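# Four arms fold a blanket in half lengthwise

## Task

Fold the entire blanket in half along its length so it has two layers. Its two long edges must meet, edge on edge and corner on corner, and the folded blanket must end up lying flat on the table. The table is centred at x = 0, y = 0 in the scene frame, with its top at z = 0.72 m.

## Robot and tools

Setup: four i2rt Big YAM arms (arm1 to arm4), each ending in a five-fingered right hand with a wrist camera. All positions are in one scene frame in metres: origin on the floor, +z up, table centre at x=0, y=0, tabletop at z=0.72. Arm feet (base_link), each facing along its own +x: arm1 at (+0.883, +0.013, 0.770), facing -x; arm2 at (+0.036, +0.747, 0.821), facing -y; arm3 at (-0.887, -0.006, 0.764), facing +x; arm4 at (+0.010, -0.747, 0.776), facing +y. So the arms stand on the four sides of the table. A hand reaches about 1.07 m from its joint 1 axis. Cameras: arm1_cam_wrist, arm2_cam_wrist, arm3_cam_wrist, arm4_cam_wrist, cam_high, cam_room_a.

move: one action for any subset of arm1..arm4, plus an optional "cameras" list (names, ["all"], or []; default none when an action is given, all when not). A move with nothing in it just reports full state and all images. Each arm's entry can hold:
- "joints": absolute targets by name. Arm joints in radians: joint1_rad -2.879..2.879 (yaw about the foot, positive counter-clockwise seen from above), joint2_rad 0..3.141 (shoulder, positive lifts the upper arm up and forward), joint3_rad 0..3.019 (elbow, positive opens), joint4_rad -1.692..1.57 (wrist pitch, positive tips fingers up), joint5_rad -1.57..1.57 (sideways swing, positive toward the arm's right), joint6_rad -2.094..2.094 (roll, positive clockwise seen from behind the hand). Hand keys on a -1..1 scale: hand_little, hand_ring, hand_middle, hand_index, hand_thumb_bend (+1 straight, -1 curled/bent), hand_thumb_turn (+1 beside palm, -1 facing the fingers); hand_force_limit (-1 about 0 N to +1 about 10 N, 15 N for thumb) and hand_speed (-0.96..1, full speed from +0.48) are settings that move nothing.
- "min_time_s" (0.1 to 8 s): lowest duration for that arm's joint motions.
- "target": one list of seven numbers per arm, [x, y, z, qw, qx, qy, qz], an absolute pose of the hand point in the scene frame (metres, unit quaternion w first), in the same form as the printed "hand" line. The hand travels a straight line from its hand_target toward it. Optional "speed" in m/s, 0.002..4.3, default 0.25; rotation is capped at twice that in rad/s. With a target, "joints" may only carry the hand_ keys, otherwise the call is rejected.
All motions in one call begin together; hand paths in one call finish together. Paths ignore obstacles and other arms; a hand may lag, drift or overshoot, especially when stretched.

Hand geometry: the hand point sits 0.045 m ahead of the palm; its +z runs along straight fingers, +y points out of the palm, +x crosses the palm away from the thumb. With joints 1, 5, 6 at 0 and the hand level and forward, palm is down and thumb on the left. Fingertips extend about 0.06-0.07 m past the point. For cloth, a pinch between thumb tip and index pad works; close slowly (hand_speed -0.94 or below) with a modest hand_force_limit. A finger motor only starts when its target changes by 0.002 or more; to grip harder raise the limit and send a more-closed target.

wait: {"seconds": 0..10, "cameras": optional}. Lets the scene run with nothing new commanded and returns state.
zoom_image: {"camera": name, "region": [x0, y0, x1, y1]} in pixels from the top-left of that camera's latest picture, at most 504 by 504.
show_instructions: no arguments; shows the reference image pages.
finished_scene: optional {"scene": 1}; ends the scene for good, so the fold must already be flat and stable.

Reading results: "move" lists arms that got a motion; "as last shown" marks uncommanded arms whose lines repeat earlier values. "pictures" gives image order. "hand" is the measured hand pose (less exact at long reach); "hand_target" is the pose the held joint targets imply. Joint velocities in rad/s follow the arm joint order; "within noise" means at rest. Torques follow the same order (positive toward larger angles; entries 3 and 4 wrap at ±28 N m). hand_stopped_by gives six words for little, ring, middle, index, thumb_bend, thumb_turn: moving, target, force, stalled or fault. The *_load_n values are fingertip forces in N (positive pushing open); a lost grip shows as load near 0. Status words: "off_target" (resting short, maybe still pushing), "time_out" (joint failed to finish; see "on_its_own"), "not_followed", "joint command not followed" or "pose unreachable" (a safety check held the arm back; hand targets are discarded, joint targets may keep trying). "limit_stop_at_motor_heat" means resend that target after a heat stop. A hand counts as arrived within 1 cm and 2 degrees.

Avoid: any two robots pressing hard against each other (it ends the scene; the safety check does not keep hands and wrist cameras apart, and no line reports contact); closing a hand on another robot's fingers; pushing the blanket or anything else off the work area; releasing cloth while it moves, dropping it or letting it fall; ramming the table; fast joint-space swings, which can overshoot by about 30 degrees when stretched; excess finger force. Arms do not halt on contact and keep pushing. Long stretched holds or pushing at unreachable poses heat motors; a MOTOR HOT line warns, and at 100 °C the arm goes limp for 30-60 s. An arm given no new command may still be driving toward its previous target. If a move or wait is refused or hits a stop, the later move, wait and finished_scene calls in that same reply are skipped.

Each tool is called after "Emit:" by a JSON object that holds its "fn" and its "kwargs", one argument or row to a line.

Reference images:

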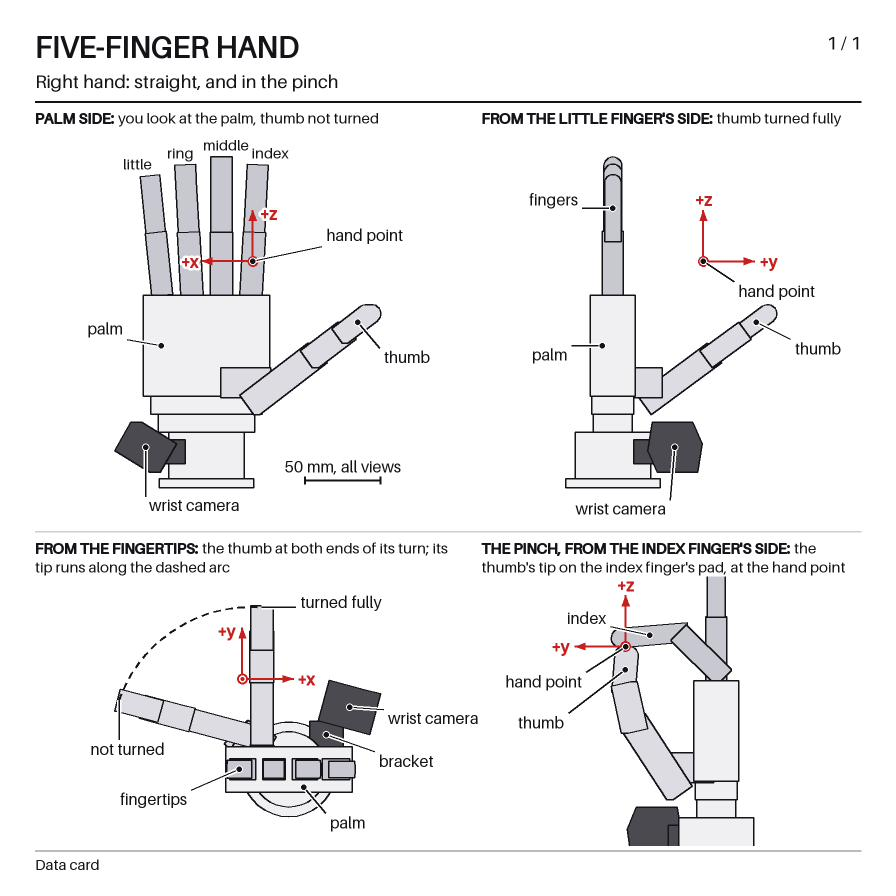

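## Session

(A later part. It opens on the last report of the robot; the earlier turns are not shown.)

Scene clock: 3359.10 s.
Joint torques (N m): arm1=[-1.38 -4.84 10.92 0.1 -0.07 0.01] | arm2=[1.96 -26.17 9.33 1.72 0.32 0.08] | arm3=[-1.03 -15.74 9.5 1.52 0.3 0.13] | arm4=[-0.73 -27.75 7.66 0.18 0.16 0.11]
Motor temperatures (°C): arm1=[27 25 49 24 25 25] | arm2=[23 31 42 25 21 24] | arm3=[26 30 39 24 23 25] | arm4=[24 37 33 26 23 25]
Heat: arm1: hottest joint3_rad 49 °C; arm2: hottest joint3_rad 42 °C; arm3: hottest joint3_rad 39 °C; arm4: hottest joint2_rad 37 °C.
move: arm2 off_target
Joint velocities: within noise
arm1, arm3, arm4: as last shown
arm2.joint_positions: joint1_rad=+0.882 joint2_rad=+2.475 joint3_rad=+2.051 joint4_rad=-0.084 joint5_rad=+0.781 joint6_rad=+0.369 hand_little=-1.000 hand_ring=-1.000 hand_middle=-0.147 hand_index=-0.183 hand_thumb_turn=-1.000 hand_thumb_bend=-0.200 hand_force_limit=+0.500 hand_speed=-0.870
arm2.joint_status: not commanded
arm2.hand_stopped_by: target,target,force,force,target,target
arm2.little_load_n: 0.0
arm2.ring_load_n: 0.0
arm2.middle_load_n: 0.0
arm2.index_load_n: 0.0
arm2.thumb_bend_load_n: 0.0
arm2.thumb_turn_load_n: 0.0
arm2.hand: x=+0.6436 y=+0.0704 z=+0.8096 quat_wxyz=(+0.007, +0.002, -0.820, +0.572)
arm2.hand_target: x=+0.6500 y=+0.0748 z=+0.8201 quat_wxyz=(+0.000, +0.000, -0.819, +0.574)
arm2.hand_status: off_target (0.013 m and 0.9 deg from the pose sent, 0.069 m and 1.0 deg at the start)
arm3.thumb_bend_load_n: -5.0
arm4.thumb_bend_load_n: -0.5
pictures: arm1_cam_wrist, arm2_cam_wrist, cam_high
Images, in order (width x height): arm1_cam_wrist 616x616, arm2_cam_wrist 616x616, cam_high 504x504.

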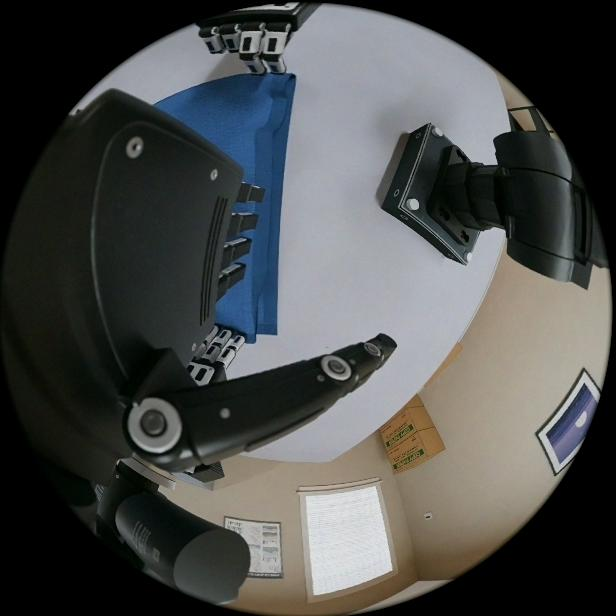

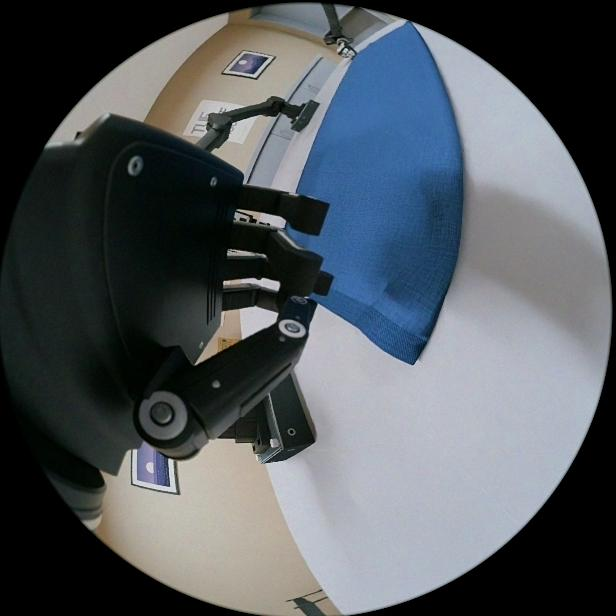

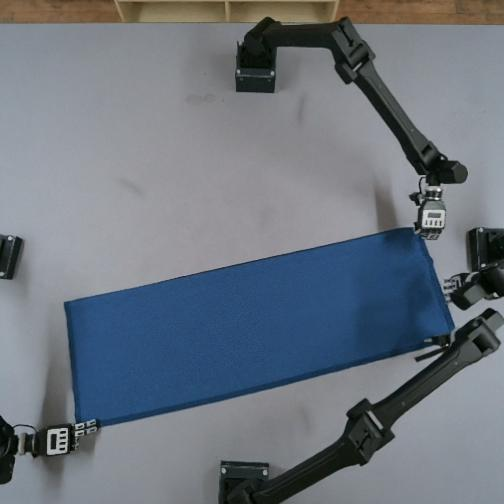

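Emit:
{"fn": "move", "kwargs": {
  "arm2": {"target": [0.652, 0.067, 0.785, 0, 0, -0.8192, 0.5736], "speed": 0.1, "joints": {"hand_index": 0.5, "hand_middle": 0.5, "hand_thumb_bend": 0.25, "hand_speed": 0.0}}
}}

Emit:
{"fn": "move", "kwargs": {
  "arm2": {"target": [0.652, 0.064, 0.730, 0, 0, -0.8192, 0.5736], "speed": 0.08}
}}

Emit:
{"fn": "move", "kwargs": {
  "arm2": {"joints": {"hand_index": -0.4, "hand_middle": -0.4, "hand_thumb_bend": 0.0, "hand_force_limit": 0.4, "hand_speed": -0.87}},
  "cameras": ["arm2_cam_wrist"]
}}

Emit:
{"fn": "zoom_image", "kwargs": {
  "camera": "arm2_cam_wrist",
  "region": [200, 150, 520, 470]
}}

Scene clock: 3371.00 s.
Joint torques (N m): arm1=[-1.32 -4.78 10.91 0.08 -0.07 0.01] | arm2=[1.38 -25 11.84 2.52 0.28 0.03] | arm3=[-0.97 -15.79 9.51 1.52 0.3 0.12] | arm4=[-0.62 -27.93 7.56 0.27 0.19 0.11]
Motor temperatures (°C): arm1=[27 25 49 24 25 25] | arm2=[23 31 42 25 21 24] | arm3=[26 30 39 24 23 25] | arm4=[24 37 33 26 23 25]
Heat: arm1: hottest joint3_rad 49 °C; arm2: hottest joint3_rad 42 °C; arm3: hottest joint3_rad 39 °C; arm4: hottest joint2_rad 37 °C.
move: arm2 off_target
Joint velocities: within noise
arm1, arm4: as last shown
arm2.joint_positions: joint1_rad=+0.882 joint2_rad=+2.532 joint3_rad=+2.051 joint4_rad=-0.070 joint5_rad=+0.777 joint6_rad=+0.369 hand_little=-1.000 hand_ring=-1.000 hand_middle=+0.500 hand_index=+0.500 hand_thumb_turn=-1.000 hand_thumb_bend=+0.250 hand_force_limit=+0.500 hand_speed=+0.000
arm2.joint_status: all done
arm2.hand_stopped_by: target,target,target,target,target,target
arm2.little_load_n: 0.0
arm2.ring_load_n: 0.0
arm2.middle_load_n: 0.0
arm2.index_load_n: 0.0
arm2.thumb_bend_load_n: 0.0
arm2.thumb_turn_load_n: 0.0
arm2.hand: x=+0.6389 y=+0.0751 z=+0.7626 quat_wxyz=(+0.018, +0.012, -0.828, +0.560)
arm2.hand_target: x=+0.6511 y=+0.0678 z=+0.7855 quat_wxyz=(+0.000, +0.000, -0.819, +0.574)
arm2.hand_status: off_target (0.027 m and 3.2 deg from the pose sent, 0.026 m and 0.9 deg at the start)
arm3.joint_positions: joint1_rad=-1.161 joint2_rad=+2.180 joint3_rad=+1.487 joint4_rad=-0.181 joint5_rad=-1.144 joint6_rad=-0.850 hand_little=-1.000 hand_ring=-1.000 hand_middle=+0.500 hand_index=+0.500 hand_thumb_turn=-1.000 hand_thumb_bend=+0.198 hand_force_limit=+0.200 hand_speed=-0.800
arm3.joint_status: not commanded
arm3.hand_stopped_by: target,target,target,target,target,target
arm3.little_load_n: 0.5
arm3.ring_load_n: 0.0
arm3.middle_load_n: 0.0
arm3.index_load_n: 0.0
arm3.thumb_bend_load_n: -5.0
arm3.thumb_turn_load_n: 0.0
arm3.hand: x=-0.5309 y=-0.5778 z=+0.7389 quat_wxyz=(-0.416, +0.586, -0.563, +0.409)
arm3.hand_target: x=-0.5440 y=-0.5883 z=+0.7128 quat_wxyz=(-0.406, +0.579, -0.579, +0.406)
arm3.hand_status: not commanded
arm4.thumb_bend_load_n: 0.0
pictures: none

Scene clock: 3372.20 s.
Joint torques (N m): arm1=[-1.32 -4.78 10.88 0.09 -0.07 0.01] | arm2=[0.97 -22.83 11.97 2.25 0.09 0] | arm3=[-0.97 -15.85 9.48 1.52 0.31 0.12] | arm4=[-0.97 -27.87 7.62 0.25 0.17 0.14]
Motor temperatures (°C): arm1=[27 25 49 24 25 25] | arm2=[23 31 42 25 21 24] | arm3=[26 30 39 24 23 25] | arm4=[24 37 33 26 23 25]
Heat: arm1: hottest joint3_rad 49 °C; arm2: hottest joint3_rad 42 °C; arm3: hottest joint3_rad 39 °C; arm4: hottest joint2_rad 37 °C.
move: arm2 off_target
Joint velocities: within noise
arm1, arm3, arm4: as last shown
arm2.joint_positions: joint1_rad=+0.882 joint2_rad=+2.585 joint3_rad=+2.077 joint4_rad=+0.003 joint5_rad=+0.779 joint6_rad=+0.370 hand_little=-1.000 hand_ring=-1.000 hand_middle=+0.500 hand_index=+0.500 hand_thumb_turn=-1.000 hand_thumb_bend=+0.249 hand_force_limit=+0.500 hand_speed=+0.000
arm2.joint_status: not commanded
arm2.hand_stopped_by: target,target,target,target,target,target
arm2.little_load_n: 0.0
arm2.ring_load_n: 0.0
arm2.middle_load_n: 0.0
arm2.index_load_n: 0.0
arm2.thumb_bend_load_n: -2.5
arm2.thumb_turn_load_n: -1.0
arm2.hand: x=+0.6470 y=+0.0683 z=+0.7436 quat_wxyz=(+0.004, +0.002, -0.820, +0.573)
arm2.hand_target: x=+0.6512 y=+0.0647 z=+0.7303 quat_wxyz=(+0.000, +0.000, -0.819, +0.574)
arm2.hand_status: off_target (0.015 m and 0.6 deg from the pose sent, 0.037 m and 3.2 deg at the start)
arm3.little_load_n: 0.0
arm3.thumb_bend_load_n: -5.5
arm4.ring_load_n: -0.5
pictures: none

Scene clock: 3374.90 s.
Joint torques (N m): arm1=[-1.32 -4.84 10.89 0.08 -0.07 0.01] | arm2=[2.2 -22.59 10.82 1.74 -0.08 0.01] | arm3=[-1.03 -15.74 9.48 1.51 0.3 0.13] | arm4=[-0.79 -27.75 7.61 0.27 0.18 0.14]
Motor temperatures (°C): arm1=[27 25 49 24 25 25] | arm2=[23 31 42 25 21 24] | arm3=[26 30 39 24 23 25] | arm4=[24 37 33 26 23 25]
Heat: arm1: hottest joint3_rad 49 °C; arm2: hottest joint3_rad 42 °C; arm3: hottest joint3_rad 39 °C; arm4: hottest joint2_rad 37 °C.
move: arm2 off_target
Joint velocities: within noise
arm1, arm3, arm4: as last shown
arm1.thumb_turn_load_n: 0.5
arm2.joint_positions: joint1_rad=+0.874 joint2_rad=+2.587 joint3_rad=+2.090 joint4_rad=+0.015 joint5_rad=+0.783 joint6_rad=+0.370 hand_little=-1.000 hand_ring=-1.000 hand_middle=-0.220 hand_index=-0.233 hand_thumb_turn=-1.000 hand_thumb_bend=+0.000 hand_force_limit=+0.400 hand_speed=-0.870
arm2.joint_status: hand_middle off_target (ended at -0.220, target -0.400); hand_index off_target (ended at -0.233, target -0.400); the others done
arm2.hand_stopped_by: target,target,force,force,target,target
arm2.little_load_n: 0.0
arm2.ring_load_n: 0.0
arm2.middle_load_n: 8.0
arm2.index_load_n: 7.5
arm2.thumb_bend_load_n: 1.5
arm2.thumb_turn_load_n: 0.0
arm2.hand: x=+0.6452 y=+0.0592 z=+0.7513 quat_wxyz=(+0.001, -0.007, -0.815, +0.580)
arm2.hand_target: x=+0.6513 y=+0.0649 z=+0.7302 quat_wxyz=(+0.000, +0.000, -0.819, +0.574)
arm2.hand_status: not commanded
arm4.ring_load_n: 0.0
Images, in order (width x height): arm2_cam_wrist 616x616.

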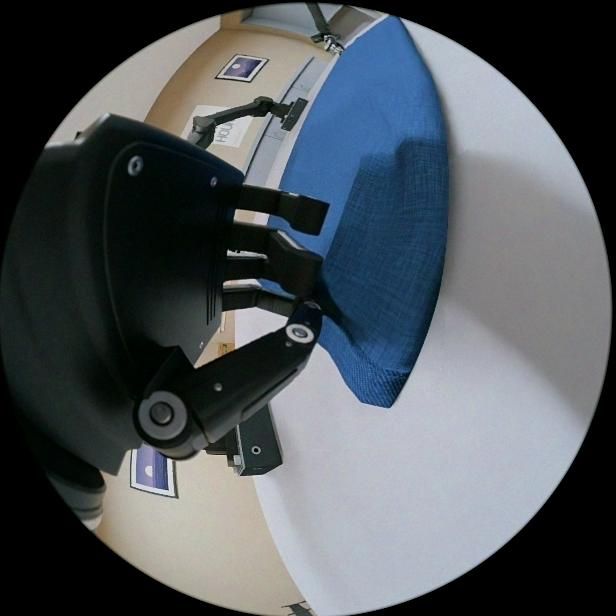

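Scaled by 1.575 from the camera's image (finer frame: 880x880).

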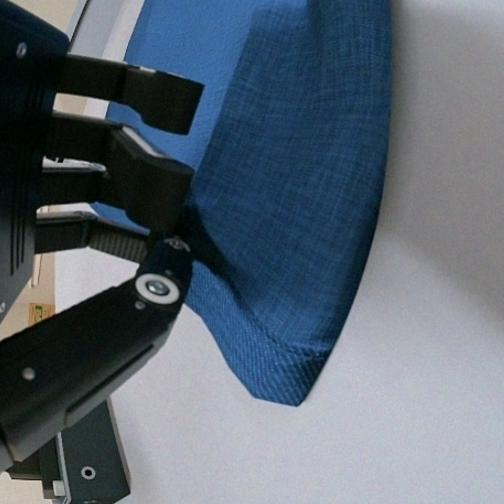

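Emit:
{"fn": "move", "kwargs": {
  "arm2": {"joints": {"hand_index": -0.55, "hand_middle": -0.55, "hand_force_limit": 0.6, "hand_speed": -0.87}}
}}

Emit:
{"fn": "move", "kwargs": {
  "arm2": {"target": [0.650, 0.075, 0.80, 0, 0, -0.8192, 0.5736], "speed": 0.08},
  "cameras": ["arm2_cam_wrist", "cam_high", "arm1_cam_wrist"]
}}

Emit:
{"fn": "zoom_image", "kwargs": {
  "camera": "arm2_cam_wrist",
  "region": [200, 150, 520, 470]
}}

Scene clock: 3382.07 s.
Joint torques (N m): arm1=[-1.32 -4.78 10.91 0.1 -0.07 0.02] | arm2=[1.96 -22.83 10.88 1.68 -0.07 0] | arm3=[-1.03 -15.74 9.48 1.51 0.31 0.12] | arm4=[-0.97 -27.81 7.61 0.25 0.17 0.12]
Motor temperatures (°C): arm1=[27 25 49 24 25 25] | arm2=[23 31 42 25 21 24] | arm3=[26 30 39 24 23 25] | arm4=[24 37 33 26 23 25]
Heat: arm1: hottest joint3_rad 49 °C; arm2: hottest joint3_rad 42 °C; arm3: hottest joint3_rad 39 °C; arm4: hottest joint2_rad 37 °C.
move: arm2 off_target
Joint velocities: within noise
arm1, arm3, arm4: as last shown
arm1.thumb_bend_load_n: -0.5
arm1.thumb_turn_load_n: 0.0
arm2.joint_positions: joint1_rad=+0.874 joint2_rad=+2.587 joint3_rad=+2.090 joint4_rad=+0.015 joint5_rad=+0.783 joint6_rad=+0.370 hand_little=-1.000 hand_ring=-1.000 hand_middle=-0.220 hand_index=-0.242 hand_thumb_turn=-1.000 hand_thumb_bend=+0.000 hand_force_limit=+0.600 hand_speed=-0.870
arm2.joint_status: hand_middle off_target (ended at -0.220, target -0.550); hand_index off_target (ended at -0.242, target -0.550); the others done
arm2.hand_stopped_by: target,target,force,force,target,target
arm2.little_load_n: 0.0
arm2.ring_load_n: 0.0
arm2.middle_load_n: 8.0
arm2.index_load_n: 10.0
arm2.thumb_bend_load_n: 1.5
arm2.thumb_turn_load_n: 0.0
arm2.hand: x=+0.6452 y=+0.0592 z=+0.7513 quat_wxyz=(+0.001, -0.007, -0.815, +0.580)
arm2.hand_target: x=+0.6513 y=+0.0649 z=+0.7302 quat_wxyz=(+0.000, +0.000, -0.819, +0.574)
arm2.hand_status: not commanded
pictures: none

Scene clock: 3383.70 s.
Joint torques (N m): arm1=[-1.32 -4.84 10.89 0.09 -0.07 0.01] | arm2=[2.49 -26.34 9.13 1.42 0.2 0.05] | arm3=[-1.08 -15.79 9.48 1.52 0.31 0.13] | arm4=[-0.73 -28.1 7.69 0.25 0.2 0.15]
Motor temperatures (°C): arm1=[27 25 49 24 25 25] | arm2=[23 31 41 25 21 24] | arm3=[26 30 39 24 23 25] | arm4=[24 37 33 26 23 25]
Heat: arm1: hottest joint3_rad 49 °C; arm2: hottest joint3_rad 41 °C; arm3: hottest joint3_rad 39 °C; arm4: hottest joint2_rad 37 °C.
move: arm2 off_target
Joint velocities: within noise
arm1, arm3: as last shown
arm1.thumb_bend_load_n: 0.0
arm2.joint_positions: joint1_rad=+0.874 joint2_rad=+2.507 joint3_rad=+2.050 joint4_rad=-0.050 joint5_rad=+0.783 joint6_rad=+0.370 hand_little=-1.000 hand_ring=-1.000 hand_middle=-0.220 hand_index=-0.242 hand_thumb_turn=-1.000 hand_thumb_bend=+0.000 hand_force_limit=+0.600 hand_speed=-0.870
arm2.joint_status: not commanded
arm2.hand_stopped_by: target,target,force,force,target,target
arm2.little_load_n: 0.5
arm2.ring_load_n: 0.0
arm2.middle_load_n: 9.5
arm2.index_load_n: 10.0
arm2.thumb_bend_load_n: 1.5
arm2.thumb_turn_load_n: 0.0
arm2.hand: x=+0.6386 y=+0.0654 z=+0.7883 quat_wxyz=(+0.009, -0.002, -0.820, +0.573)
arm2.hand_target: x=+0.6500 y=+0.0749 z=+0.7998 quat_wxyz=(+0.000, +0.000, -0.819, +0.574)
arm2.hand_status: off_target (0.019 m and 1.1 deg from the pose sent, 0.051 m and 1.2 deg at the start)
arm3.thumb_bend_load_n: -5.0
arm4.joint_positions: joint1_rad=-0.882 joint2_rad=+2.668 joint3_rad=+2.776 joint4_rad=-1.626 joint5_rad=-0.004 joint6_rad=-1.129 hand_little=+1.000 hand_ring=+1.000 hand_middle=+1.000 hand_index=+1.000 hand_thumb_turn=+1.000 hand_thumb_bend=+1.000 hand_force_limit=+0.000 hand_speed=-0.800
arm4.joint_status: not commanded
arm4.hand_stopped_by: target,target,target,target,target,target
arm4.little_load_n: 0.0
arm4.ring_load_n: 0.0
arm4.middle_load_n: 0.0
arm4.index_load_n: 0.0
arm4.thumb_bend_load_n: 0.0
arm4.thumb_turn_load_n: 0.0
arm4.hand: x=+0.6174 y=-0.3395 z=+0.7912 quat_wxyz=(-0.016, +0.994, +0.102, +0.022)
arm4.hand_target: x=+0.6093 y=-0.3458 z=+0.7607 quat_wxyz=(+0.000, +0.995, +0.097, +0.000)
arm4.hand_status: not commanded
pictures: arm1_cam_wrist, arm2_cam_wrist, cam_high
Images, in order (width x height): arm1_cam_wrist 616x616, arm2_cam_wrist 616x616, cam_high 504x504.

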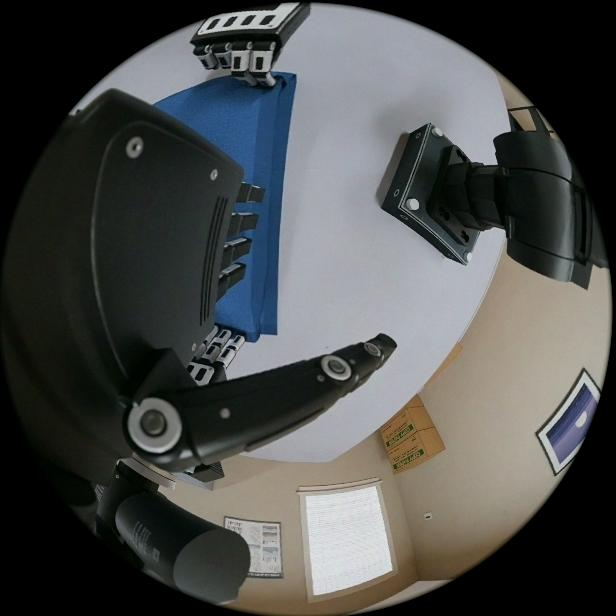

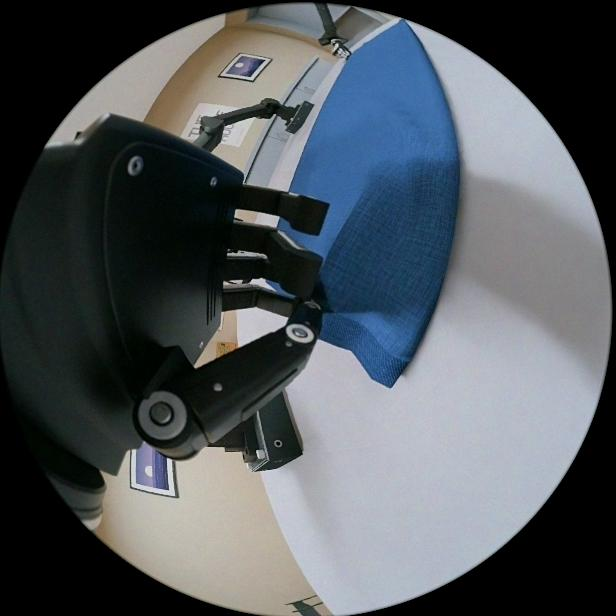

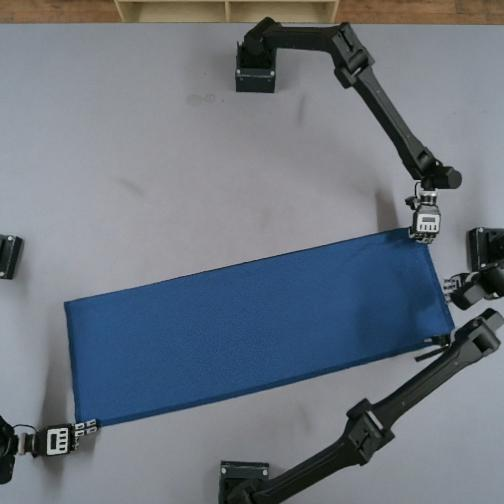

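Scaled by 1.575 from the camera's image (finer frame: 880x880).

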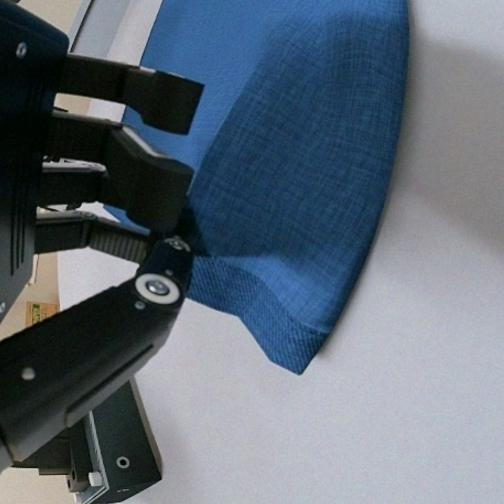

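Emit:
{"fn": "move", "kwargs": {
  "arm2": {"target": [0.645, 0.10, 0.785, 0, 0, -0.8192, 0.5736], "speed": 0.06},
  "cameras": ["arm2_cam_wrist", "cam_high", "arm1_cam_wrist"]
}}

Emit:
{"fn": "zoom_image", "kwargs": {
  "camera": "arm2_cam_wrist",
  "region": [200, 150, 520, 470]
}}

Emit:
{"fn": "zoom_image", "kwargs": {
  "camera": "arm1_cam_wrist",
  "region": [160, 50, 440, 330]
}}

Scene clock: 3399.83 s.
Joint torques (N m): arm1=[-1.32 -4.78 10.91 0.09 -0.07 0.02] | arm2=[4.01 -26.05 8.16 2.03 0.3 0.08] | arm3=[-1.03 -15.79 9.5 1.52 0.3 0.12] | arm4=[-1.38 -28.04 7.62 0.24 0.44 0.12]
Motor temperatures (°C): arm1=[26 25 49 24 25 25] | arm2=[23 33 41 25 21 24] | arm3=[26 30 39 24 23 25] | arm4=[24 37 33 26 23 25]
Heat: arm1: hottest joint3_rad 49 °C; arm2: hottest joint3_rad 41 °C; arm3: hottest joint3_rad 39 °C; arm4: hottest joint2_rad 37 °C.
move: arm2 off_target
Joint velocities: within noise
arm1, arm3, arm4: as last shown
arm2.joint_positions: joint1_rad=+0.879 joint2_rad=+2.474 joint3_rad=+1.947 joint4_rad=-0.001 joint5_rad=+0.799 joint6_rad=+0.383 hand_little=-1.000 hand_ring=-1.000 hand_middle=-0.220 hand_index=-0.242 hand_thumb_turn=-1.000 hand_thumb_bend=+0.000 hand_force_limit=+0.600 hand_speed=-0.870
arm2.joint_status: not commanded
arm2.hand_stopped_by: target,target,force,force,target,target
arm2.little_load_n: 0.0
arm2.ring_load_n: 0.0
arm2.middle_load_n: 11.5
arm2.index_load_n: 9.5
arm2.thumb_bend_load_n: 1.5
arm2.thumb_turn_load_n: 0.0
arm2.hand: x=+0.6233 y=+0.0818 z=+0.7728 quat_wxyz=(+0.017, -0.005, -0.822, +0.569)
arm2.hand_target: x=+0.6447 y=+0.0998 z=+0.7847 quat_wxyz=(+0.000, +0.000, -0.819, +0.573)
arm2.hand_status: off_target (0.031 m and 2.1 deg from the pose sent, 0.035 m and 1.0 deg at the start)
arm3.thumb_bend_load_n: -5.5
arm4.joint_positions: joint1_rad=-0.873 joint2_rad=+2.668 joint3_rad=+2.776 joint4_rad=-1.626 joint5_rad=-0.011 joint6_rad=-1.128 hand_little=+1.000 hand_ring=+1.000 hand_middle=+1.000 hand_index=+1.000 hand_thumb_turn=+1.000 hand_thumb_bend=+1.000 hand_force_limit=+0.000 hand_speed=-0.800
arm4.middle_load_n: 0.5
arm4.hand: x=+0.6128 y=-0.3329 z=+0.7910 quat_wxyz=(-0.019, +0.994, +0.106, +0.021)
arm4.hand_target: x=+0.6093 y=-0.3457 z=+0.7607 quat_wxyz=(+0.000, +0.995, +0.097, +0.000)
pictures: arm1_cam_wrist, arm2_cam_wrist, cam_high
Images, in order (width x height): arm1_cam_wrist 616x616, arm2_cam_wrist 616x616, cam_high 504x504.

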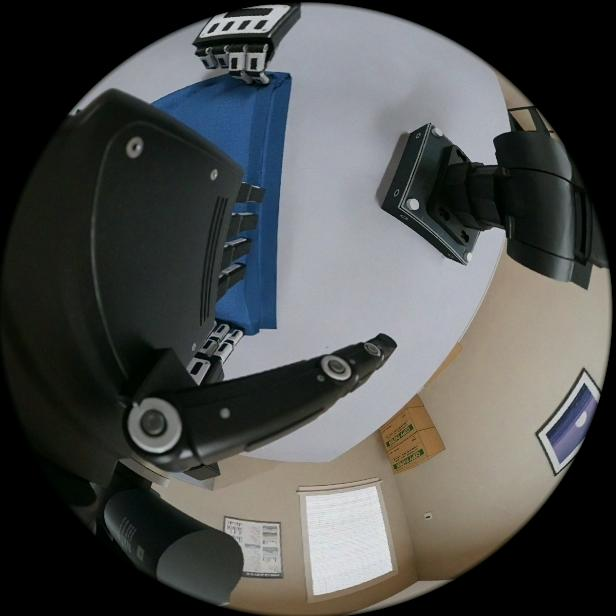

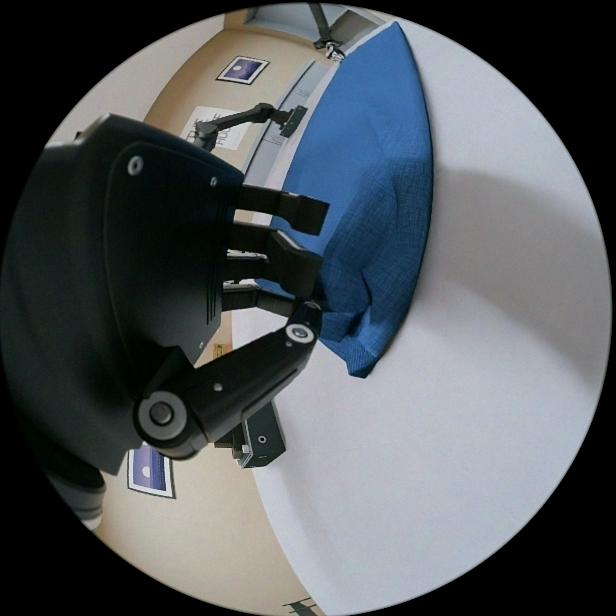

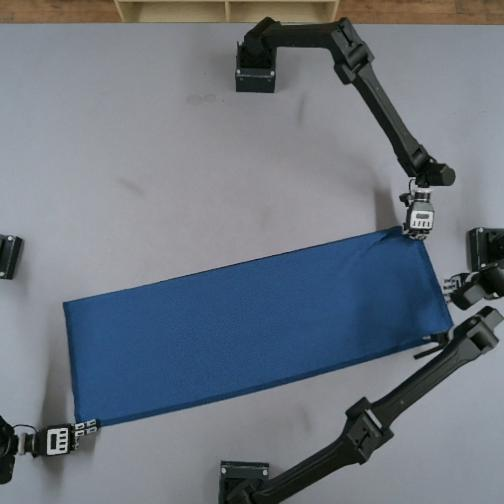

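Scaled by 1.575 from the camera's image (finer frame: 880x880).

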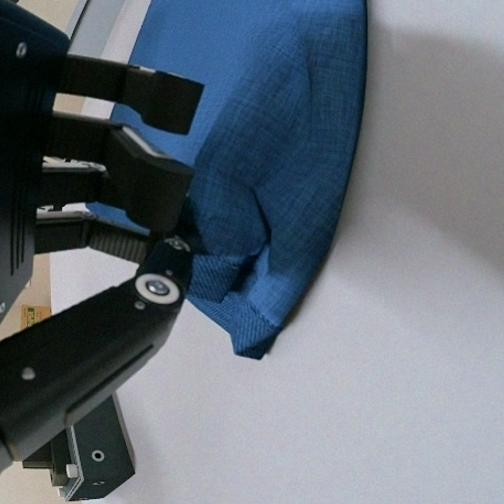

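Scaled by 1.800 from the camera's image (finer frame: 880x880).

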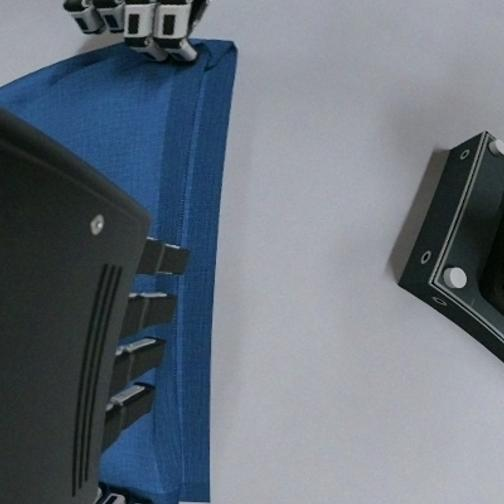

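Emit:
{"fn": "move", "kwargs": {
  "arm2": {"target": [0.650, 0.10, 0.755, 0, 0, -0.8192, 0.5736], "speed": 0.06}
}}

Emit:
{"fn": "move", "kwargs": {
  "arm2": {"joints": {"hand_index": 0.4, "hand_middle": 0.4, "hand_thumb_bend": 0.35, "hand_speed": -0.8}}
}}

Emit:
{"fn": "move", "kwargs": {
  "arm2": {"target": [0.650, 0.11, 0.84, 0, 0, -0.8192, 0.5736], "speed": 0.1},
  "cameras": ["arm2_cam_wrist", "cam_high", "arm1_cam_wrist"]
}}

Emit:
{"fn": "zoom_image", "kwargs": {
  "camera": "arm2_cam_wrist",
  "region": [200, 150, 520, 470]
}}

Emit:
{"fn": "zoom_image", "kwargs": {
  "camera": "arm1_cam_wrist",
  "region": [160, 50, 440, 330]
}}

Emit:
{"fn": "zoom_image", "kwargs": {
  "camera": "cam_high",
  "region": [340, 200, 480, 360]
}}

Scene clock: 3412.53 s.
Joint torques (N m): arm1=[-1.38 -4.78 10.92 0.1 -0.07 0.02] | arm2=[4.19 -23.24 9.65 2.03 0.23 0.08] | arm3=[-0.97 -15.79 9.5 1.5 0.31 0.13] | arm4=[-1.2 -28.04 7.62 0.2 0.44 0.12]
Motor temperatures (°C): arm1=[26 25 49 24 25 25] | arm2=[23 34 41 25 21 24] | arm3=[26 30 39 24 23 25] | arm4=[24 38 33 26 23 25]
Heat: arm1: hottest joint3_rad 49 °C; arm2: hottest joint3_rad 41 °C; arm3: hottest joint3_rad 39 °C; arm4: hottest joint2_rad 38 °C.
move: arm2 off_target
Joint velocities: within noise
arm1.joint_positions: joint1_rad=+0.672 joint2_rad=+1.132 joint3_rad=+0.728 joint4_rad=-1.169 joint5_rad=-0.014 joint6_rad=+0.631 hand_little=+1.000 hand_ring=+1.000 hand_middle=+1.000 hand_index=+1.000 hand_thumb_turn=-1.000 hand_thumb_bend=+1.000 hand_force_limit=+0.400 hand_speed=+0.000
arm1.joint_status: not commanded
arm1.hand_stopped_by: target,target,fault,target,target,target
arm1.little_load_n: 0.0
arm1.ring_load_n: 0.0
arm1.middle_load_n: -0.5
arm1.index_load_n: 0.0
arm1.thumb_bend_load_n: 0.0
arm1.thumb_turn_load_n: 0.0
arm1.hand: x=+0.7221 y=-0.1804 z=+0.8508 quat_wxyz=(+0.003, +0.710, +0.705, +0.007)
arm1.hand_target: x=+0.7152 y=-0.1899 z=+0.8599 quat_wxyz=(+0.000, +0.707, +0.707, +0.000)
arm1.hand_status: not commanded
arm2.joint_positions: joint1_rad=+0.882 joint2_rad=+2.495 joint3_rad=+1.947 joint4_rad=+0.035 joint5_rad=+0.805 joint6_rad=+0.386 hand_little=-1.000 hand_ring=-1.000 hand_middle=-0.220 hand_index=-0.242 hand_thumb_turn=-1.000 hand_thumb_bend=+0.000 hand_force_limit=+0.600 hand_speed=-0.870
arm2.joint_status: not commanded
arm2.hand_stopped_by: target,target,force,force,target,target
arm2.little_load_n: 0.0
arm2.ring_load_n: 0.0
arm2.middle_load_n: 11.0
arm2.index_load_n: 9.5
arm2.thumb_bend_load_n: 1.0
arm2.thumb_turn_load_n: 0.0
arm2.hand: x=+0.6254 y=+0.0814 z=+0.7622 quat_wxyz=(+0.013, -0.010, -0.818, +0.575)
arm2.hand_target: x=+0.6490 y=+0.1005 z=+0.7553 quat_wxyz=(+0.000, +0.000, -0.819, +0.574)
arm2.hand_status: off_target (0.032 m and 1.8 deg from the pose sent, 0.037 m and 2.1 deg at the start)
arm3, arm4: as last shown
arm4.middle_load_n: 0.0
arm4.thumb_bend_load_n: -0.5
pictures: none

Scene clock: 3414.23 s.
Joint torques (N m): arm1=[-1.32 -4.78 10.91 0.1 -0.07 0.01] | arm2=[2.14 -23.36 9.84 2.02 0.23 0.07] | arm3=[-0.91 -15.85 9.5 1.52 0.3 0.13] | arm4=[-1.44 -27.81 7.58 0.18 0.32 0.12]
Motor temperatures (°C): arm1=[26 25 49 24 25 25] | arm2=[23 34 41 25 21 24] | arm3=[26 30 39 24 23 25] | arm4=[24 38 33 26 23 25]
Heat: arm1: hottest joint3_rad 49 °C; arm2: hottest joint3_rad 41 °C; arm3: hottest joint3_rad 39 °C; arm4: hottest joint2_rad 38 °C.
move: arm2 done
Joint velocities: within noise
arm1, arm3, arm4: as last shown
arm1.ring_load_n: 0.5
arm1.middle_load_n: 0.0
arm2.joint_positions: joint1_rad=+0.902 joint2_rad=+2.498 joint3_rad=+1.947 joint4_rad=+0.035 joint5_rad=+0.805 joint6_rad=+0.386 hand_little=-1.000 hand_ring=-1.000 hand_middle=+0.400 hand_index=+0.400 hand_thumb_turn=-1.000 hand_thumb_bend=+0.350 hand_force_limit=+0.600 hand_speed=-0.800
arm2.joint_status: all done
arm2.hand_stopped_by: target,target,target,target,target,target
arm2.little_load_n: 0.0
arm2.ring_load_n: 0.0
arm2.middle_load_n: 0.0
arm2.index_load_n: 0.0
arm2.thumb_bend_load_n: 0.0
arm2.thumb_turn_load_n: 0.0
arm2.hand: x=+0.6388 y=+0.0942 z=+0.7595 quat_wxyz=(+0.008, -0.001, -0.819, +0.574)
arm2.hand_target: x=+0.6491 y=+0.1005 z=+0.7555 quat_wxyz=(+0.000, +0.000, -0.819, +0.574)
arm2.hand_status: not commanded
arm3.little_load_n: 0.5
arm4.joint_positions: joint1_rad=-0.873 joint2_rad=+2.668 joint3_rad=+2.776 joint4_rad=-1.626 joint5_rad=-0.008 joint6_rad=-1.128 hand_little=+1.000 hand_ring=+1.000 hand_middle=+1.000 hand_index=+1.000 hand_thumb_turn=+1.000 hand_thumb_bend=+1.000 hand_force_limit=+0.000 hand_speed=-0.800
arm4.thumb_bend_load_n: 0.0
arm4.hand: x=+0.6132 y=-0.3334 z=+0.7911 quat_wxyz=(-0.018, +0.994, +0.106, +0.021)
pictures: none

Scene clock: 3415.73 s.
Joint torques (N m): arm1=[-1.32 -4.78 10.89 0.09 -0.07 0.01] | arm2=[2.08 -23.82 9.24 1.57 0.36 0.14] | arm3=[-0.97 -15.79 9.5 1.52 0.31 0.13] | arm4=[-1.61 -28.16 7.77 0.24 0.32 0.11]
Motor temperatures (°C): arm1=[26 25 49 24 25 25] | arm2=[23 34 41 25 21 24] | arm3=[26 30 39 24 23 25] | arm4=[24 38 33 26 23 25]
Heat: arm1: hottest joint3_rad 49 °C; arm2: hottest joint3_rad 41 °C; arm3: hottest joint3_rad 39 °C; arm4: hottest joint2_rad 38 °C.
move: arm2 off_target
Joint velocities: within noise
arm1, arm4: as last shown
arm1.ring_load_n: 0.0
arm2.joint_positions: joint1_rad=+0.913 joint2_rad=+2.381 joint3_rad=+1.934 joint4_rad=-0.077 joint5_rad=+0.810 joint6_rad=+0.388 hand_little=-1.000 hand_ring=-1.000 hand_middle=+0.400 hand_index=+0.400 hand_thumb_turn=-1.000 hand_thumb_bend=+0.350 hand_force_limit=+0.600 hand_speed=-0.800
arm2.joint_status: not commanded
arm2.hand_stopped_by: target,target,target,target,target,target
arm2.little_load_n: 0.5
arm2.ring_load_n: 0.0
arm2.middle_load_n: 0.0
arm2.index_load_n: 0.0
arm2.thumb_bend_load_n: 0.0
arm2.thumb_turn_load_n: 0.0
arm2.hand: x=+0.6422 y=+0.1032 z=+0.8324 quat_wxyz=(+0.008, +0.003, -0.820, +0.573)
arm2.hand_target: x=+0.6499 y=+0.1099 z=+0.8399 quat_wxyz=(+0.000, +0.000, -0.819, +0.574)
arm2.hand_status: off_target (0.013 m and 1.0 deg from the pose sent, 0.083 m and 0.9 deg at the start)
arm3.joint_positions: joint1_rad=-1.161 joint2_rad=+2.180 joint3_rad=+1.487 joint4_rad=-0.181 joint5_rad=-1.144 joint6_rad=-0.850 hand_little=-1.000 hand_ring=-1.000 hand_middle=+0.500 hand_index=+0.500 hand_thumb_turn=-1.000 hand_thumb_bend=+0.198 hand_force_limit=+0.200 hand_speed=-0.800
arm3.joint_status: not commanded
arm3.hand_stopped_by: target,target,target,target,target,target
arm3.little_load_n: 0.0
arm3.ring_load_n: 0.0
arm3.middle_load_n: 0.0
arm3.index_load_n: 0.0
arm3.thumb_bend_load_n: -5.0
arm3.thumb_turn_load_n: 0.0
arm3.hand: x=-0.5309 y=-0.5778 z=+0.7389 quat_wxyz=(-0.416, +0.586, -0.563, +0.409)
arm3.hand_target: x=-0.5440 y=-0.5883 z=+0.7128 quat_wxyz=(-0.406, +0.579, -0.579, +0.406)
arm3.hand_status: not commanded
pictures: arm1_cam_wrist, arm2_cam_wrist, cam_high
Images, in order (width x height): arm1_cam_wrist 616x616, arm2_cam_wrist 616x616, cam_high 504x504.

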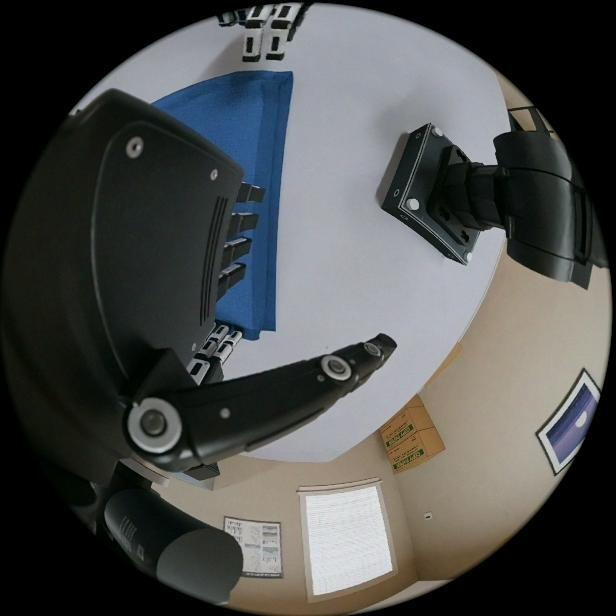

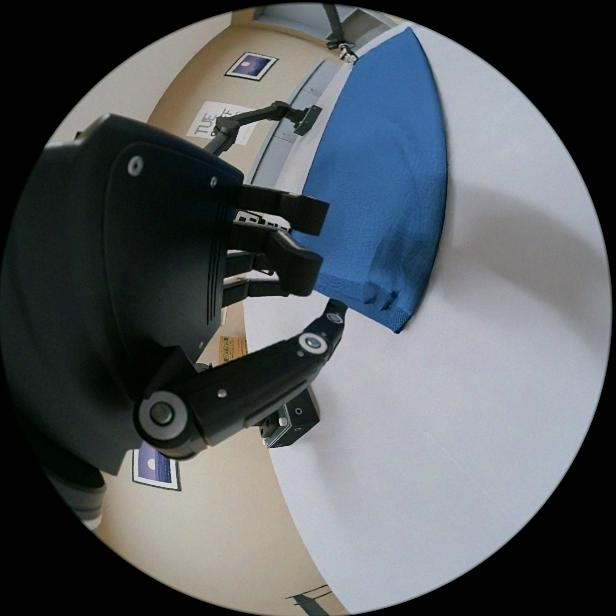

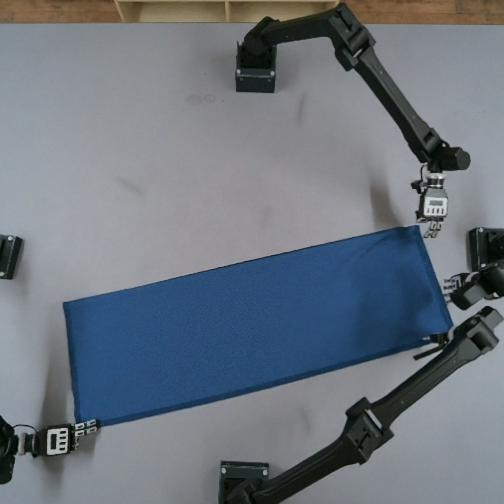

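Scaled by 1.575 from the camera's image (finer frame: 880x880).

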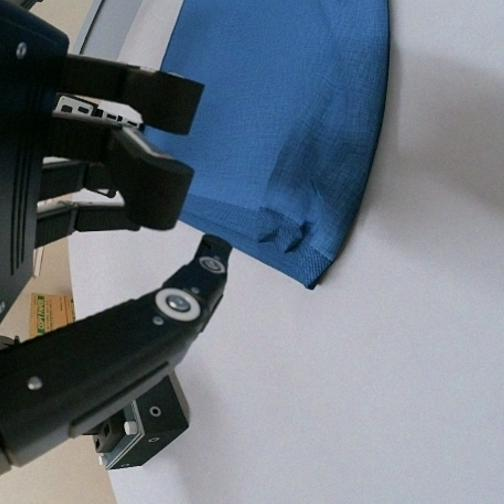

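Scaled by 1.800 from the camera's image (finer frame: 880x880).

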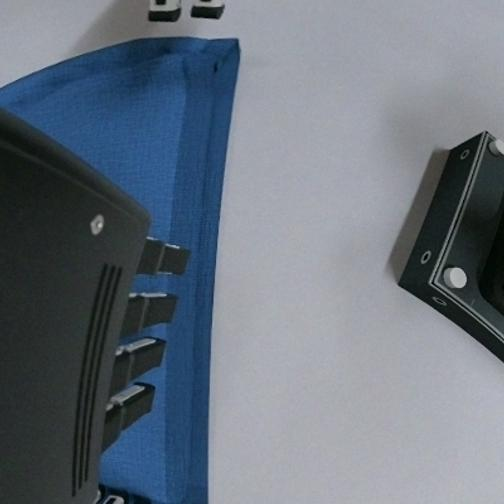

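Scaled by 3.150.

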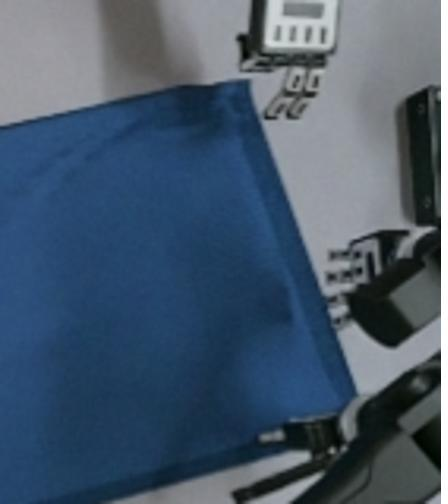

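Emit:
{"fn": "move", "kwargs": {
  "arm2": {"target": [0.655, 0.145, 0.84, 0, 0, -0.9239, 0.3827], "speed": 0.25, "joints": {"hand_index": 1.0, "hand_middle": 1.0, "hand_ring": 1.0, "hand_little": 1.0, "hand_thumb_bend": 1.0, "hand_thumb_turn": 1.0, "hand_speed": 0.0}},
  "cameras": ["arm2_cam_wrist"]
}}

Emit:
{"fn": "zoom_image", "kwargs": {
  "camera": "arm2_cam_wrist",
  "region": [160, 50, 440, 330]
}}

Scene clock: 3433.50 s.
Joint torques (N m): arm1=[-1.32 -4.84 10.91 0.08 -0.07 0.02] | arm2=[0.21 -24.82 13.9 1.18 0.32 0.19] | arm3=[-0.97 -15.74 9.48 1.51 0.3 0.13] | arm4=[-1.49 -28.16 7.62 0.24 0.3 0.11]
Motor temperatures (°C): arm1=[26 25 50 24 25 25] | arm2=[23 34 42 25 22 24] | arm3=[26 30 39 24 23 25] | arm4=[24 38 33 26 23 25]
Heat: arm1: hottest joint3_rad 50 °C; arm2: hottest joint3_rad 42 °C; arm3: hottest joint3_rad 39 °C; arm4: hottest joint2_rad 38 °C.
move: arm2 off_target
Joint velocities: within noise
arm1, arm3, arm4: as last shown
arm2.joint_positions: joint1_rad=+0.907 joint2_rad=+2.439 joint3_rad=+2.246 joint4_rad=-0.830 joint5_rad=+0.560 joint6_rad=+0.671 hand_little=+1.000 hand_ring=+1.000 hand_middle=+1.000 hand_index=+1.000 hand_thumb_turn=+1.000 hand_thumb_bend=+1.000 hand_force_limit=+0.600 hand_speed=+0.000
arm2.joint_status: all done
arm2.hand_stopped_by: target,target,target,target,target,target
arm2.little_load_n: 0.0
arm2.ring_load_n: 0.0
arm2.middle_load_n: -0.5
arm2.index_load_n: -0.5
arm2.thumb_bend_load_n: 0.0
arm2.thumb_turn_load_n: 0.0
arm2.hand: x=+0.6499 y=+0.1611 z=+0.8199 quat_wxyz=(+0.014, +0.019, -0.928, +0.372)
arm2.hand_target: x=+0.6541 y=+0.1458 z=+0.8403 quat_wxyz=(+0.000, +0.000, -0.924, +0.383)
arm2.hand_status: off_target (0.026 m and 3.0 deg from the pose sent, 0.044 m and 24.9 deg at the start)
arm3.little_load_n: 0.5
arm3.thumb_bend_load_n: -5.5
Images, in order (width x height): arm2_cam_wrist 616x616.

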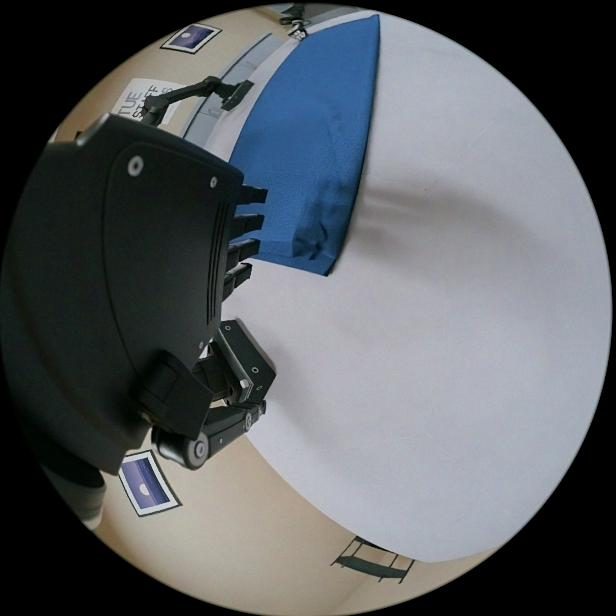

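Scaled by 1.800 from the camera's image (finer frame: 880x880).

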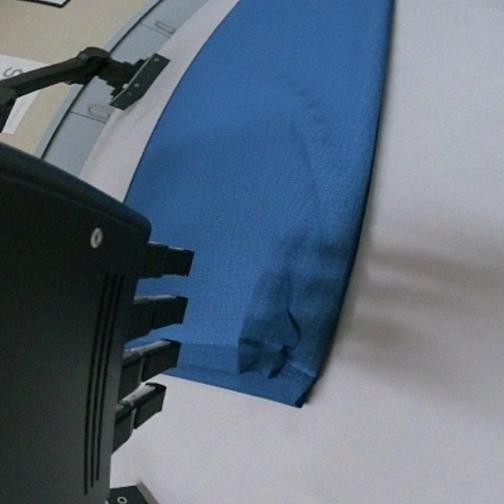

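Emit:
{"fn": "move", "kwargs": {
  "arm2": {"target": [0.638, 0.138, 0.775, 0, 0, -0.9239, 0.3827], "speed": 0.12}
}}

Emit:
{"fn": "move", "kwargs": {
  "arm2": {"target": [0.638, 0.138, 0.735, 0, 0, -0.9239, 0.3827], "speed": 0.06},
  "cameras": ["arm2_cam_wrist"]
}}

Emit:
{"fn": "zoom_image", "kwargs": {
  "camera": "arm2_cam_wrist",
  "region": [160, 50, 440, 330]
}}

Scene clock: 3441.73 s.
Joint torques (N m): arm1=[-1.32 -4.84 10.92 0.09 -0.07 0.01] | arm2=[0.56 -24.76 9.78 2.09 0.31 -0.06] | arm3=[-0.97 -15.85 9.5 1.55 0.31 0.13] | arm4=[-1.61 -27.93 7.69 0.2 0.31 0.13]
Motor temperatures (°C): arm1=[26 25 50 24 25 25] | arm2=[23 33 42 25 22 24] | arm3=[26 30 39 24 23 25] | arm4=[24 38 33 26 23 25]
Heat: arm1: hottest joint3_rad 50 °C; arm2: hottest joint3_rad 42 °C; arm3: hottest joint3_rad 39 °C; arm4: hottest joint2_rad 38 °C.
move: arm2 off_target
Joint velocities: within noise
arm1, arm3, arm4: as last shown
arm1.thumb_bend_load_n: -0.5
arm2.joint_positions: joint1_rad=+0.885 joint2_rad=+2.473 joint3_rad=+2.170 joint4_rad=-0.693 joint5_rad=+0.549 joint6_rad=+0.671 hand_little=+1.000 hand_ring=+1.000 hand_middle=+1.000 hand_index=+1.000 hand_thumb_turn=+1.000 hand_thumb_bend=+1.000 hand_force_limit=+0.600 hand_speed=+0.000
arm2.joint_status: not commanded
arm2.hand_stopped_by: target,target,target,target,target,target
arm2.little_load_n: 0.0
arm2.ring_load_n: 0.0
arm2.middle_load_n: -0.5
arm2.index_load_n: 0.0
arm2.thumb_bend_load_n: 0.0
arm2.thumb_turn_load_n: 0.0
arm2.hand: x=+0.6396 y=+0.1472 z=+0.7701 quat_wxyz=(+0.005, +0.006, -0.926, +0.377)
arm2.hand_target: x=+0.6377 y=+0.1381 z=+0.7749 quat_wxyz=(+0.000, +0.000, -0.924, +0.383)
arm2.hand_status: off_target (0.011 m and 1.2 deg from the pose sent, 0.052 m and 3.0 deg at the start)
arm3.little_load_n: 0.0
arm4.middle_load_n: 0.5
pictures: none

Scene clock: 3442.90 s.
Joint torques (N m): arm1=[-1.26 -4.78 10.91 0.09 -0.07 0.01] | arm2=[0.38 -23.36 9.21 1.77 0.22 -0.04] | arm3=[-0.97 -15.74 9.51 1.54 0.31 0.13] | arm4=[-1.44 -28.04 7.61 0.31 0.32 0.11]
Motor temperatures (°C): arm1=[26 25 50 24 25 25] | arm2=[23 33 42 25 22 24] | arm3=[26 30 39 24 23 25] | arm4=[24 38 33 26 23 25]
Heat: arm1: hottest joint3_rad 50 °C; arm2: hottest joint3_rad 42 °C; arm3: hottest joint3_rad 39 °C; arm4: hottest joint2_rad 38 °C.
move: arm2 off_target
Joint velocities: within noise
arm1, arm3, arm4: as last shown
arm1.thumb_bend_load_n: 0.0
arm2.joint_positions: joint1_rad=+0.885 joint2_rad=+2.505 joint3_rad=+2.158 joint4_rad=-0.622 joint5_rad=+0.550 joint6_rad=+0.671 hand_little=+1.000 hand_ring=+1.000 hand_middle=+1.000 hand_index=+1.000 hand_thumb_turn=+1.000 hand_thumb_bend=+1.000 hand_force_limit=+0.600 hand_speed=+0.000
arm2.joint_status: not commanded
arm2.hand_stopped_by: target,target,target,target,target,target
arm2.little_load_n: 0.0
arm2.ring_load_n: 0.0
arm2.middle_load_n: 0.0
arm2.index_load_n: 0.0
arm2.thumb_bend_load_n: 0.0
arm2.thumb_turn_load_n: 0.0
arm2.hand: x=+0.6443 y=+0.1425 z=+0.7470 quat_wxyz=(-0.004, +0.002, -0.923, +0.386)
arm2.hand_target: x=+0.6378 y=+0.1382 z=+0.7351 quat_wxyz=(+0.000, +0.000, -0.924, +0.383)
arm2.hand_status: off_target (0.014 m and 0.6 deg from the pose sent, 0.036 m and 1.2 deg at the start)
arm3.thumb_bend_load_n: -5.0
arm4.middle_load_n: 0.0
arm4.index_load_n: -0.5
Images, in order (width x height): arm2_cam_wrist 616x616.

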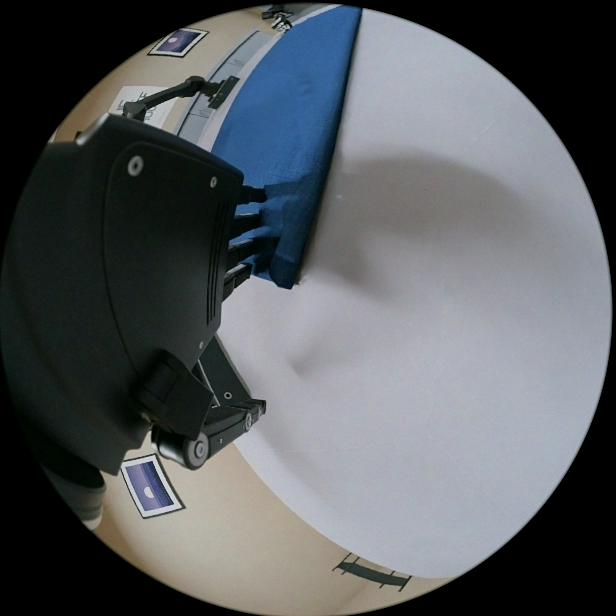

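Scaled by 1.800 from the camera's image (finer frame: 880x880).

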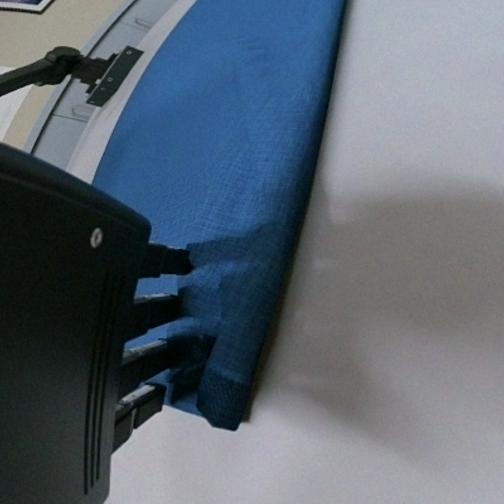

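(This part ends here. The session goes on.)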